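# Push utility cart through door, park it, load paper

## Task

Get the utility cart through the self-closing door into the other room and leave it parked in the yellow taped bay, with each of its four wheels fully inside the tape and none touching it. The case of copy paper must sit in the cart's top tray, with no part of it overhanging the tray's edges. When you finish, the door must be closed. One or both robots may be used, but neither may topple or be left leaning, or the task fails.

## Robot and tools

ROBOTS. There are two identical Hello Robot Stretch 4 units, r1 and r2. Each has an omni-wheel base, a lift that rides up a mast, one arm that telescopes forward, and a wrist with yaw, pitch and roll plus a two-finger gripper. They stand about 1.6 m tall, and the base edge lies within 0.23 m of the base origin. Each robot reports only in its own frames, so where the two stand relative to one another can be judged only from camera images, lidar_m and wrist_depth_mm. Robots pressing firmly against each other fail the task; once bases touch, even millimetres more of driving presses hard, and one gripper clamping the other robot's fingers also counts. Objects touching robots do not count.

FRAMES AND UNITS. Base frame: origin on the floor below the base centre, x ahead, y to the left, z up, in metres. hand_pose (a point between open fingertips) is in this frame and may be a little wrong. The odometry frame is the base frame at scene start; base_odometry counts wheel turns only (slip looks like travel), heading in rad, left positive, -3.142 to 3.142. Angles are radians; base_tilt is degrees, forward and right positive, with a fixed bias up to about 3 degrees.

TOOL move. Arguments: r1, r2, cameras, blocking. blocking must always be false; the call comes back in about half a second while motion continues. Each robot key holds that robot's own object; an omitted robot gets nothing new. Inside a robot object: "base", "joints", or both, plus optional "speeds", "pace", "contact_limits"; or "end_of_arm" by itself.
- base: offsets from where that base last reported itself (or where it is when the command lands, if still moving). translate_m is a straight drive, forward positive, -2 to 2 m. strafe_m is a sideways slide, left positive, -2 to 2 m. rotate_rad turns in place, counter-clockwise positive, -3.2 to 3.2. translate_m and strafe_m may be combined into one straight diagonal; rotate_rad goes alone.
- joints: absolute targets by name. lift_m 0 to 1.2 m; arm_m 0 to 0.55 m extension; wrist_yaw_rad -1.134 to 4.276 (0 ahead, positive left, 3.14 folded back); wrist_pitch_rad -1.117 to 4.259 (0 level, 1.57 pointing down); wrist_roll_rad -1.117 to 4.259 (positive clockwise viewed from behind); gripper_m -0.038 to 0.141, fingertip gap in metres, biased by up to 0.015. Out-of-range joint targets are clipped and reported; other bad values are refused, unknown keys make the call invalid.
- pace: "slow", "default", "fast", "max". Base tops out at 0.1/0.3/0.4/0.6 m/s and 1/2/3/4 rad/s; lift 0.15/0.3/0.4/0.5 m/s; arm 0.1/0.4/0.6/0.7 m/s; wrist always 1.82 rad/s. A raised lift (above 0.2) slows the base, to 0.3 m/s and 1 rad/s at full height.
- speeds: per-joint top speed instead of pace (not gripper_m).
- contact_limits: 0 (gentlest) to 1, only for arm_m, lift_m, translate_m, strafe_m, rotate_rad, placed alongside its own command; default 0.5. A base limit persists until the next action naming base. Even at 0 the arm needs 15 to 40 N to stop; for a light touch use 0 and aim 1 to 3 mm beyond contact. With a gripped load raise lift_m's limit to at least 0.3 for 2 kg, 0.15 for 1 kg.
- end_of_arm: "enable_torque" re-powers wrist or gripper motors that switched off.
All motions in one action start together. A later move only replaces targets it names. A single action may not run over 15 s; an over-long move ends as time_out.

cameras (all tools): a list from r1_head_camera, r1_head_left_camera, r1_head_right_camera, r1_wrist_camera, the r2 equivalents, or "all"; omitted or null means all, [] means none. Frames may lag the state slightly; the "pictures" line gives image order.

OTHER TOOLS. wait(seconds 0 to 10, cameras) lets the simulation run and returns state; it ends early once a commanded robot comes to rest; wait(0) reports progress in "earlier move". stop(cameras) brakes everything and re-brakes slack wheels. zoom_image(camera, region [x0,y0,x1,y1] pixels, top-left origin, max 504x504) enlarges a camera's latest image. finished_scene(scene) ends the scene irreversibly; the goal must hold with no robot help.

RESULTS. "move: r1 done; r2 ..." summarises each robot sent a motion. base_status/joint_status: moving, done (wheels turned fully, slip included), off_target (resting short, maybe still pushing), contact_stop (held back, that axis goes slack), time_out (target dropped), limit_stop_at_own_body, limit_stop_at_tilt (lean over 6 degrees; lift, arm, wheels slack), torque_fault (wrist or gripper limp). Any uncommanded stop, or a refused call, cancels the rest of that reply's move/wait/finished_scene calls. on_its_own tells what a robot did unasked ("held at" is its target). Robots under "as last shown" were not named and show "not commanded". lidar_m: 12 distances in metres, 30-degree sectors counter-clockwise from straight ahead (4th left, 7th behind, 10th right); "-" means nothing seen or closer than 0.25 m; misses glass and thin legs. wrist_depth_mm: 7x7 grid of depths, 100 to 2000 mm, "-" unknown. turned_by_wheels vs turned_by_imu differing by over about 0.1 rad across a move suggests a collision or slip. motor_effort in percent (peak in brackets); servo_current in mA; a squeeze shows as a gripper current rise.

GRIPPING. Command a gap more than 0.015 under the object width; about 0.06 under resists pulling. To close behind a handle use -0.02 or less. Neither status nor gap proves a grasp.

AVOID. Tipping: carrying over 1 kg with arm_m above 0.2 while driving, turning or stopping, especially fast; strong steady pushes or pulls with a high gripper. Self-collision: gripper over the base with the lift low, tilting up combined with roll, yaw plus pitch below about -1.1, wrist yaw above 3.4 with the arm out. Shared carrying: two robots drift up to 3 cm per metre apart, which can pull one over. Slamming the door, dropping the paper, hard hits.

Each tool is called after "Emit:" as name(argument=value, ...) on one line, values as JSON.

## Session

Emit:
move()

Scene clock: 0.00 s.
r1.base_odometry: x=+0.000 y=+0.000 heading=+0.000
r1.turned_by_wheels: +0.000
r1.turned_by_imu: +0.000
r1.base_tilt: forward=-1.6 right=+1.3
r1.lidar_m: 0.96 1.73 2.02 2.40 3.92 1.60 0.85 0.77 0.78 0.89 0.77 0.78
r1.base_status: not commanded
r1.joint_positions: lift_m=+0.124 arm_m=+0.000 wrist_yaw_rad=+3.194 wrist_pitch_rad=+0.002 wrist_roll_rad=+0.000 gripper_m=+0.056
r1.joint_status: not commanded
r1.measured_speeds: all 0
r1.motor_effort: lift_m=+19 arm_m=-4 wheel_0=-2 wheel_1=+1 wheel_2=+0
r1.servo_current: wrist_yaw_rad=59 wrist_pitch_rad=46 wrist_roll_rad=46 gripper_m=39
r1.hand_pose: x=-0.1216 y=+0.0722 z=+0.3019 quat_wxyz=(-0.026, -0.001, +0.000, +1.000) (m; r1's base frame)
r1.wrist_depth_mm: - 135 - - - - - / - 123 135 - - - - / - 121 191 - - - - / 110 136 194 - - - - / 137 - - - 1618 - - / 226 - 190 1098 188 1160 1118 / 224 163 750 798 768 768 759
r2.base_odometry: x=+0.000 y=+0.000 heading=+0.000
r2.turned_by_wheels: +0.000
r2.turned_by_imu: +0.000
r2.base_tilt: forward=-0.6 right=+0.1
r2.lidar_m: 1.29 1.32 1.58 2.33 2.36 2.78 1.41 1.41 2.77 2.39 2.42 1.48
r2.base_status: not commanded
r2.joint_positions: lift_m=+0.200 arm_m=+0.000 wrist_yaw_rad=+3.211 wrist_pitch_rad=+0.001 wrist_roll_rad=+0.000 gripper_m=+0.056
r2.joint_status: not commanded
r2.measured_speeds: all 0
r2.motor_effort: lift_m=+18 arm_m=-4 wheel_0=-1 wheel_1=+1 wheel_2=+1
r2.servo_current: wrist_yaw_rad=46 wrist_pitch_rad=39 wrist_roll_rad=52 gripper_m=52
r2.hand_pose: x=-0.1229 y=+0.0671 z=+0.3779 quat_wxyz=(-0.035, -0.001, +0.000, +0.999) (m; r2's base frame)
r2.wrist_depth_mm: - - 137 - - - - / - - 137 - - - - / - 109 138 - - - - / - 140 175 - - - - / 214 - - - - - - / 213 1281 196 1255 190 1336 1182 / 208 243 866 - - 854 878
pictures: r1_head_camera, r1_head_left_camera, r1_head_right_camera, r1_wrist_camera, r2_head_camera, r2_head_left_camera, r2_head_right_camera, r2_wrist_camera
Images, in order (width x height): r1_head_camera 420x560, r1_head_left_camera 420x672, r1_head_right_camera 420x672, r1_wrist_camera 616x392, r2_head_camera 420x560, r2_head_left_camera 420x672, r2_head_right_camera 420x672, r2_wrist_camera 616x392.

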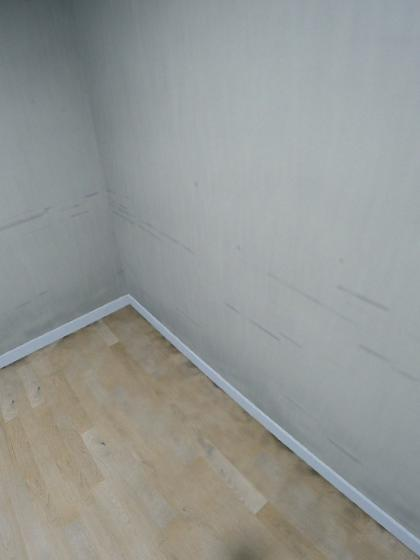

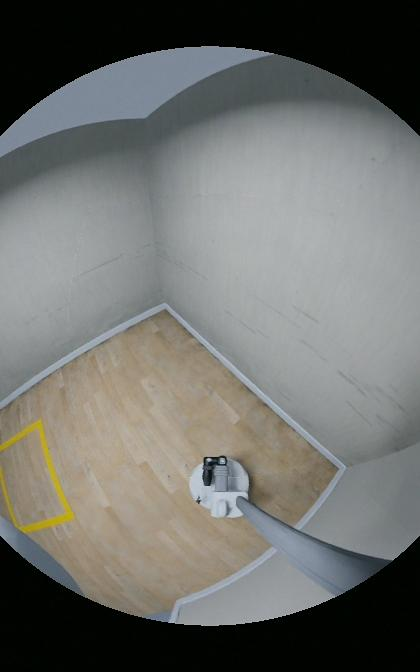

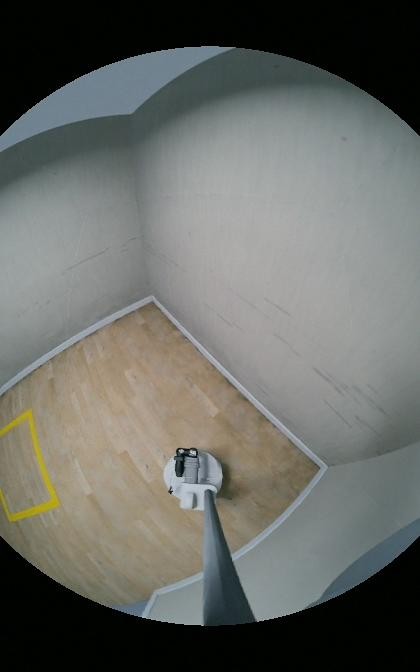

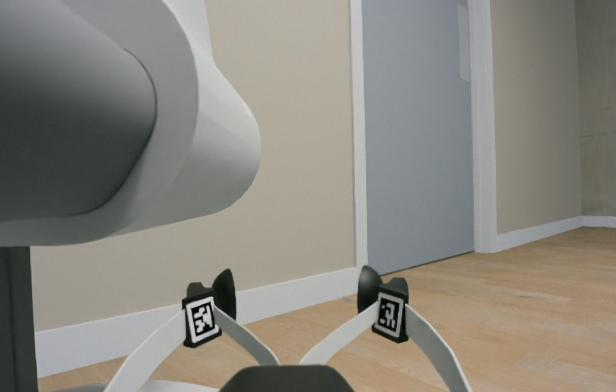

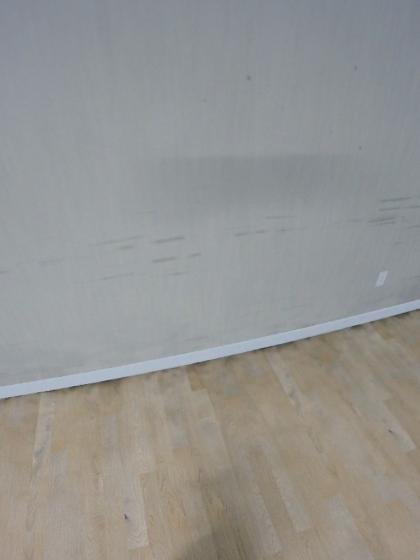

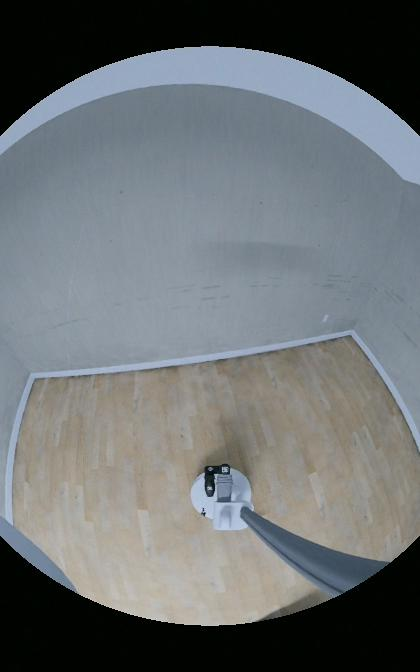

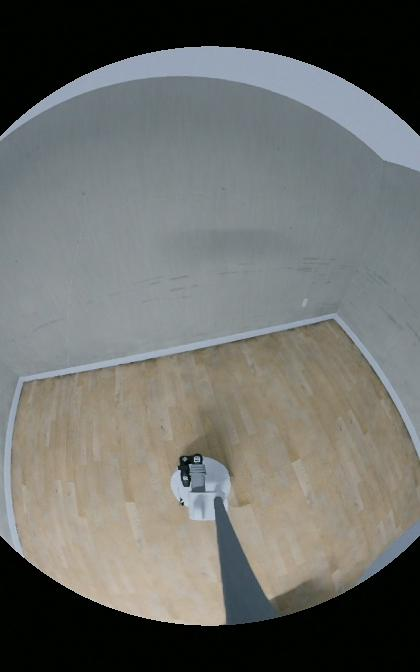

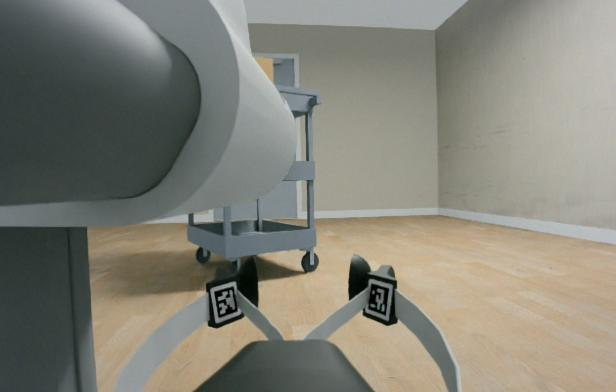

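Emit:
move(blocking=false, cameras=[], r1={"base":{"rotate_rad":1.83},"joints":{"lift_m":0.5}}, r2={"base":{"rotate_rad":3.1},"joints":{"lift_m":0.75}})

Emit:
wait(seconds=4, cameras=[])

Emit:
wait(seconds=1.5, cameras=["r1_head_camera","r2_head_camera","r2_head_left_camera"])

Scene clock: 13.47 s.
move: r1 moving; r2 moving
r1.base_odometry: x=+0.000 y=+0.000 heading=+0.253
r1.turned_by_wheels: +0.253
r1.turned_by_imu: +0.253
r1.base_tilt: forward=-1.6 right=+1.3
r1.lidar_m: 1.15 2.01 2.11 2.98 2.65 1.07 0.80 0.74 0.81 0.80 0.72 0.82
r1.base_status: rotate_rad moving
r1.joint_positions: lift_m=+0.162 arm_m=+0.000 wrist_yaw_rad=+3.194 wrist_pitch_rad=+0.002 wrist_roll_rad=+0.000 gripper_m=+0.056
r1.joint_status: lift_m moving
r1.measured_speeds: translate_m=+0.000 strafe_m=+0.000 rotate_rad=+0.974 lift_m=+0.146 arm_m=+0.000 wrist_yaw_rad=+0.000 wrist_pitch_rad=+0.000 wrist_roll_rad=+0.000
r1.motor_effort: lift_m=+24(27) arm_m=-4(4) wheel_0=-7(9) wheel_1=-6(7) wheel_2=-6(7)
r1.servo_current: wrist_yaw_rad=46(59) wrist_pitch_rad=39(52) wrist_roll_rad=33(65) gripper_m=39(46)
r1.hand_pose: x=-0.1216 y=+0.0722 z=+0.3395 quat_wxyz=(-0.026, -0.001, +0.000, +1.000) (m; r1's base frame)
r1.wrist_depth_mm: - 135 - - - - 1808 / - 123 135 - - - 1808 / - 121 192 - - - 1756 / 111 136 195 - - - 1808 / 137 - - - - - 1808 / 216 - 190 - 188 1229 1229 / 224 151 831 153 854 820 878
r2.base_odometry: x=+0.000 y=+0.000 heading=+0.252
r2.turned_by_wheels: +0.252
r2.turned_by_imu: +0.245
r2.base_tilt: forward=-0.7 right=+0.0
r2.lidar_m: 1.29 1.38 1.94 2.33 2.46 3.37 1.44 3.35 2.49 2.40 1.84 1.36
r2.base_status: rotate_rad moving
r2.joint_positions: lift_m=+0.238 arm_m=+0.000 wrist_yaw_rad=+3.211 wrist_pitch_rad=+0.001 wrist_roll_rad=+0.000 gripper_m=+0.056
r2.joint_status: lift_m moving
r2.measured_speeds: translate_m=+0.002 strafe_m=+0.000 rotate_rad=+0.977 lift_m=+0.146 arm_m=+0.000 wrist_yaw_rad=+0.000 wrist_pitch_rad=+0.000 wrist_roll_rad=+0.000
r2.motor_effort: lift_m=+23(25) arm_m=-4(4) wheel_0=-4(9) wheel_1=-10(10) wheel_2=-10(11)
r2.servo_current: wrist_yaw_rad=52(52) wrist_pitch_rad=46(46) wrist_roll_rad=52(65) gripper_m=46(52)
r2.hand_pose: x=-0.1229 y=+0.0671 z=+0.4157 quat_wxyz=(-0.035, -0.001, +0.000, +0.999) (m; r2's base frame)
r2.wrist_depth_mm: - - 137 - - - - / - - 137 1756 - - - / - 110 138 - - - - / - 140 176 - - - - / 215 - - - - - - / 213 1366 196 1430 190 1464 1281 / 210 242 1008 - - 976 946
pictures: none
No camera images: "cameras" was empty.

Scene clock: 15.50 s.
earlier move: r1 done; r2 moving
r1.base_odometry: x=+0.000 y=+0.000 heading=+1.830
r1.turned_by_wheels: +1.577
r1.turned_by_imu: +1.586
r1.base_tilt: forward=-1.6 right=+1.3
r1.lidar_m: 3.00 2.68 1.04 0.76 0.74 0.78 0.80 0.78 0.81 1.17 2.01 2.14
r1.base_status: done
r1.joint_positions: lift_m=+0.500 arm_m=+0.000 wrist_yaw_rad=+3.194 wrist_pitch_rad=+0.002 wrist_roll_rad=+0.000 gripper_m=+0.056
r1.joint_status: all done
r1.measured_speeds: all 0
r1.motor_effort: lift_m=+24(28) arm_m=-4(4) wheel_0=-2(10) wheel_1=-1(9) wheel_2=+0(8)
r1.servo_current: wrist_yaw_rad=52(65) wrist_pitch_rad=33(52) wrist_roll_rad=39(65) gripper_m=39(52)
r1.hand_pose: x=-0.1216 y=+0.0722 z=+0.6771 quat_wxyz=(-0.026, -0.001, +0.000, +1.000) (m; r1's base frame)
r1.wrist_depth_mm: - 135 - - - - - / - 123 135 - - - - / - 121 190 - - - - / 110 136 194 - - - - / 137 - - - - - - / 216 - 190 - 187 - - / - 141 - 137 - - -
r2.base_odometry: x=+0.000 y=+0.000 heading=+3.099
r2.turned_by_wheels: +2.847
r2.turned_by_imu: +2.771
r2.base_tilt: forward=-0.7 right=+0.1
r2.lidar_m: 1.45 1.40 2.86 2.39 2.37 1.55 1.31 1.31 1.54 2.35 2.34 2.68
r2.base_status: rotate_rad moving
r2.joint_positions: lift_m=+0.737 arm_m=+0.000 wrist_yaw_rad=+3.211 wrist_pitch_rad=+0.001 wrist_roll_rad=+0.000 gripper_m=+0.056
r2.joint_status: lift_m moving
r2.measured_speeds: translate_m=+0.000 strafe_m=+0.000 rotate_rad=+0.058 lift_m=+0.094 arm_m=+0.000 wrist_yaw_rad=+0.000 wrist_pitch_rad=+0.000 wrist_roll_rad=+0.000
r2.motor_effort: lift_m=+22(26) arm_m=-4(4) wheel_0=-4(10) wheel_1=-2(10) wheel_2=-4(13)
r2.servo_current: wrist_yaw_rad=46(52) wrist_pitch_rad=46(46) wrist_roll_rad=46(65) gripper_m=52(52)
r2.hand_pose: x=-0.1228 y=+0.0671 z=+0.9145 quat_wxyz=(-0.035, -0.001, +0.000, +0.999) (m; r2's base frame)
r2.wrist_depth_mm: - - 137 - - - - / - 107 137 - - - - / - 113 138 234 - - - / - 140 164 - - - - / 215 - - - - - - / 213 - 190 - 188 - - / 211 122 - - - - -
wait: 2.03 of 4 s (r1 has come to rest)
pictures: none
No camera images: "cameras" was empty.

Scene clock: 16.07 s.
earlier move: r2 done
r1.base_odometry: x=+0.000 y=+0.000 heading=+1.830
r1.turned_by_wheels: +0.000
r1.turned_by_imu: +0.000
r1.base_tilt: forward=-1.6 right=+1.2
r1.lidar_m: 3.01 2.67 1.04 0.78 0.75 0.78 0.82 0.78 0.83 1.20 2.01 2.11
r1.base_status: done
r1.joint_positions: lift_m=+0.500 arm_m=+0.000 wrist_yaw_rad=+3.194 wrist_pitch_rad=+0.002 wrist_roll_rad=+0.000 gripper_m=+0.056
r1.joint_status: all done
r1.measured_speeds: all 0
r1.motor_effort: lift_m=+24(28) arm_m=-4(4) wheel_0=-2(10) wheel_1=-1(9) wheel_2=+0(8)
r1.servo_current: wrist_yaw_rad=39(65) wrist_pitch_rad=39(52) wrist_roll_rad=46(65) gripper_m=39(52)
r1.hand_pose: x=-0.1216 y=+0.0722 z=+0.6771 quat_wxyz=(-0.026, -0.001, +0.000, +1.000) (m; r1's base frame)
r1.wrist_depth_mm: - 135 - - - - - / - 122 135 - - - - / - 120 191 - - - - / 110 136 194 - - - - / 137 - - - - - - / 215 - 191 - 187 - - / - 140 - 137 - - -
r2.base_odometry: x=+0.000 y=+0.000 heading=+3.099
r2.turned_by_wheels: +0.000
r2.turned_by_imu: +0.000
r2.base_tilt: forward=-0.7 right=+0.1
r2.lidar_m: 1.44 1.40 2.85 2.40 2.37 1.60 1.32 1.31 1.51 2.33 2.34 2.68
r2.base_status: done
r2.joint_positions: lift_m=+0.750 arm_m=+0.000 wrist_yaw_rad=+3.211 wrist_pitch_rad=+0.001 wrist_roll_rad=+0.000 gripper_m=+0.056
r2.joint_status: all done
r2.measured_speeds: all 0
r2.motor_effort: lift_m=+21(26) arm_m=-4(4) wheel_0=-3(10) wheel_1=-2(10) wheel_2=-4(13)
r2.servo_current: wrist_yaw_rad=46(52) wrist_pitch_rad=39(46) wrist_roll_rad=46(65) gripper_m=59(59)
r2.hand_pose: x=-0.1228 y=+0.0671 z=+0.9276 quat_wxyz=(-0.035, -0.001, +0.000, +0.999) (m; r2's base frame)
r2.wrist_depth_mm: - - 137 - - - - / - 107 137 - - - - / - 113 138 234 - - - / - 140 164 - - - - / 215 - - - - - - / 212 - 190 - 188 - - / 211 122 - - - - -
wait: 0.57 of 1.5 s (r2 has come to rest)
pictures: r1_head_camera, r2_head_camera, r2_head_left_camera
Images, in order (width x height): r1_head_camera 420x560, r2_head_camera 420x560, r2_head_left_camera 420x672.

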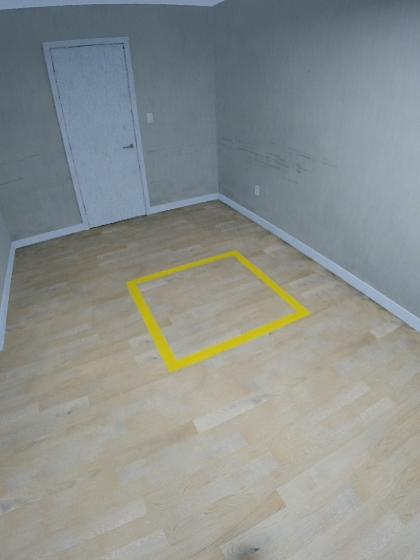

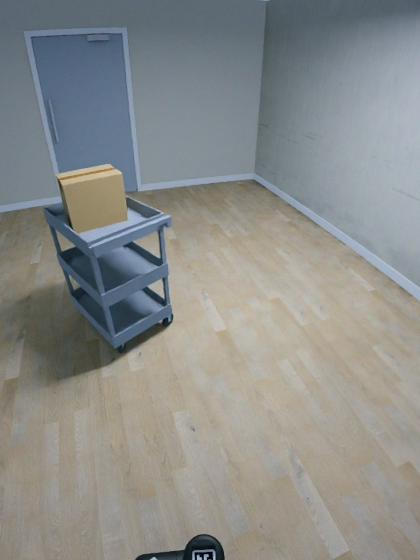

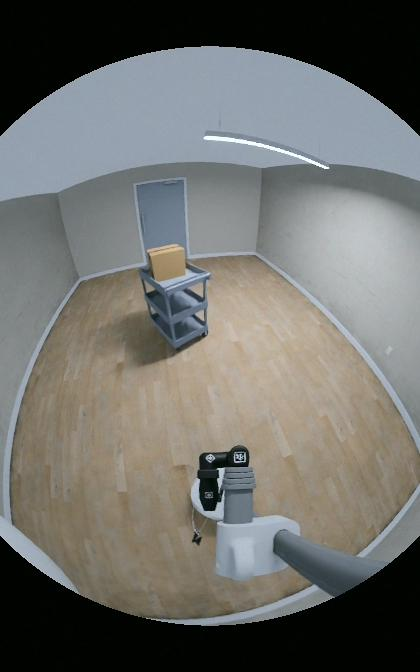

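Emit:
move(blocking=false, cameras=[], r1={"base":{"rotate_rad":0.47}})

Emit:
zoom_image(camera="r2_head_camera", region=[20, 20, 220, 370])

Emit:
wait(seconds=1.5, cameras=["r1_head_camera"])

Scene clock: 25.17 s.
move: r1 moving
r1.base_odometry: x=+0.000 y=+0.000 heading=+2.082
r1.turned_by_wheels: +0.252
r1.turned_by_imu: +0.253
r1.base_tilt: forward=-1.6 right=+1.3
r1.lidar_m: 3.93 1.65 0.88 0.75 0.75 0.88 0.76 0.76 0.95 1.68 2.02 2.40
r1.base_status: rotate_rad moving
r1.joint_positions: lift_m=+0.500 arm_m=+0.000 wrist_yaw_rad=+3.194 wrist_pitch_rad=+0.002 wrist_roll_rad=+0.000 gripper_m=+0.056
r1.joint_status: not commanded
r1.measured_speeds: translate_m=-0.001 strafe_m=+0.001 rotate_rad=+0.959 lift_m=+0.000 arm_m=+0.000 wrist_yaw_rad=+0.000 wrist_pitch_rad=+0.000 wrist_roll_rad=+0.000
r1.motor_effort: lift_m=+24(24) arm_m=-4(4) wheel_0=-6(9) wheel_1=-7(8) wheel_2=-7(8)
r1.servo_current: wrist_yaw_rad=52(78) wrist_pitch_rad=39(46) wrist_roll_rad=59(59) gripper_m=46(46)
r1.hand_pose: x=-0.1216 y=+0.0722 z=+0.6771 quat_wxyz=(-0.026, -0.001, +0.000, +1.000) (m; r1's base frame)
r1.wrist_depth_mm: - 135 - - - - - / - 123 135 - - - - / - 121 190 - - - - / 110 136 195 - - - - / 137 - - - - - - / 216 - 190 - 187 - - / - 141 - 137 - - -
r2: as last shown
r2.lidar_m: 1.47 1.40 2.86 2.37 2.37 1.58 1.32 1.31 1.50 2.34 2.33 2.68
r2.motor_effort: lift_m=+21(21) arm_m=-4(4) wheel_0=-3(4) wheel_1=-2(3) wheel_2=-4(4)
r2.servo_current: wrist_yaw_rad=39(52) wrist_pitch_rad=39(46) wrist_roll_rad=46(52) gripper_m=46(52)
r2.wrist_depth_mm: - - 137 - - - - / - 107 137 - - - - / - 113 138 233 - - - / - 140 164 - - - - / 215 - - - - - - / 213 - 189 - 188 - - / 211 122 - - - - -
pictures: none
No camera images: "cameras" was empty.

Scaled by 1.440 from the camera's 420x560 image, which has a finer 1200x1600 frame.

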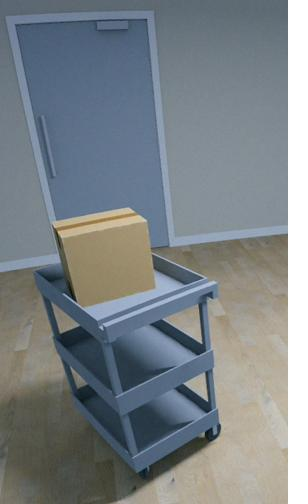

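Scene clock: 25.93 s.
earlier move: r1 done
r1.base_odometry: x=+0.000 y=+0.000 heading=+2.299
r1.turned_by_wheels: +0.217
r1.turned_by_imu: +0.219
r1.base_tilt: forward=-1.6 right=+1.3
r1.lidar_m: 3.31 1.13 0.78 0.74 0.79 0.82 0.77 0.81 1.13 2.02 2.10 2.83
r1.base_status: done
r1.joint_positions: lift_m=+0.500 arm_m=+0.000 wrist_yaw_rad=+3.194 wrist_pitch_rad=+0.002 wrist_roll_rad=+0.000 gripper_m=+0.056
r1.joint_status: not commanded
r1.measured_speeds: all 0
r1.motor_effort: lift_m=+24(24) arm_m=-4(4) wheel_0=-2(9) wheel_1=-1(8) wheel_2=-1(8)
r1.servo_current: wrist_yaw_rad=52(78) wrist_pitch_rad=46(52) wrist_roll_rad=39(72) gripper_m=46(46)
r1.hand_pose: x=-0.1216 y=+0.0722 z=+0.6772 quat_wxyz=(-0.026, -0.001, +0.000, +1.000) (m; r1's base frame)
r1.wrist_depth_mm: - 135 - - - - - / - 123 135 - - - - / - 121 191 - - - - / 110 135 195 - - - - / 137 - - - - - - / 216 - 190 - 187 - - / - 140 - 137 - - -
r2.base_odometry: x=+0.000 y=+0.000 heading=+3.099
r2.turned_by_wheels: +0.000
r2.turned_by_imu: +0.000
r2.base_tilt: forward=-0.7 right=+0.1
r2.lidar_m: 1.46 1.43 2.86 2.38 2.35 1.54 1.30 1.31 1.50 2.34 2.33 2.67
r2.base_status: not commanded
r2.joint_positions: lift_m=+0.750 arm_m=+0.000 wrist_yaw_rad=+3.211 wrist_pitch_rad=+0.001 wrist_roll_rad=+0.000 gripper_m=+0.056
r2.joint_status: not commanded
r2.measured_speeds: all 0
r2.motor_effort: lift_m=+21(21) arm_m=-4(4) wheel_0=-3(4) wheel_1=-3(3) wheel_2=-4(4)
r2.servo_current: wrist_yaw_rad=46(52) wrist_pitch_rad=39(46) wrist_roll_rad=39(59) gripper_m=46(52)
r2.hand_pose: x=-0.1228 y=+0.0671 z=+0.9276 quat_wxyz=(-0.035, -0.001, +0.000, +0.999) (m; r2's base frame)
r2.wrist_depth_mm: - - 137 - - - - / - 107 137 - - - - / - 113 138 233 - - - / - 140 164 - - - - / 214 - - - - - - / 213 - 190 - 188 - - / 211 123 - - - - -
wait: 0.77 of 1.5 s (r1 has come to rest)
pictures: r1_head_camera
Images, in order (width x height): r1_head_camera 420x560.

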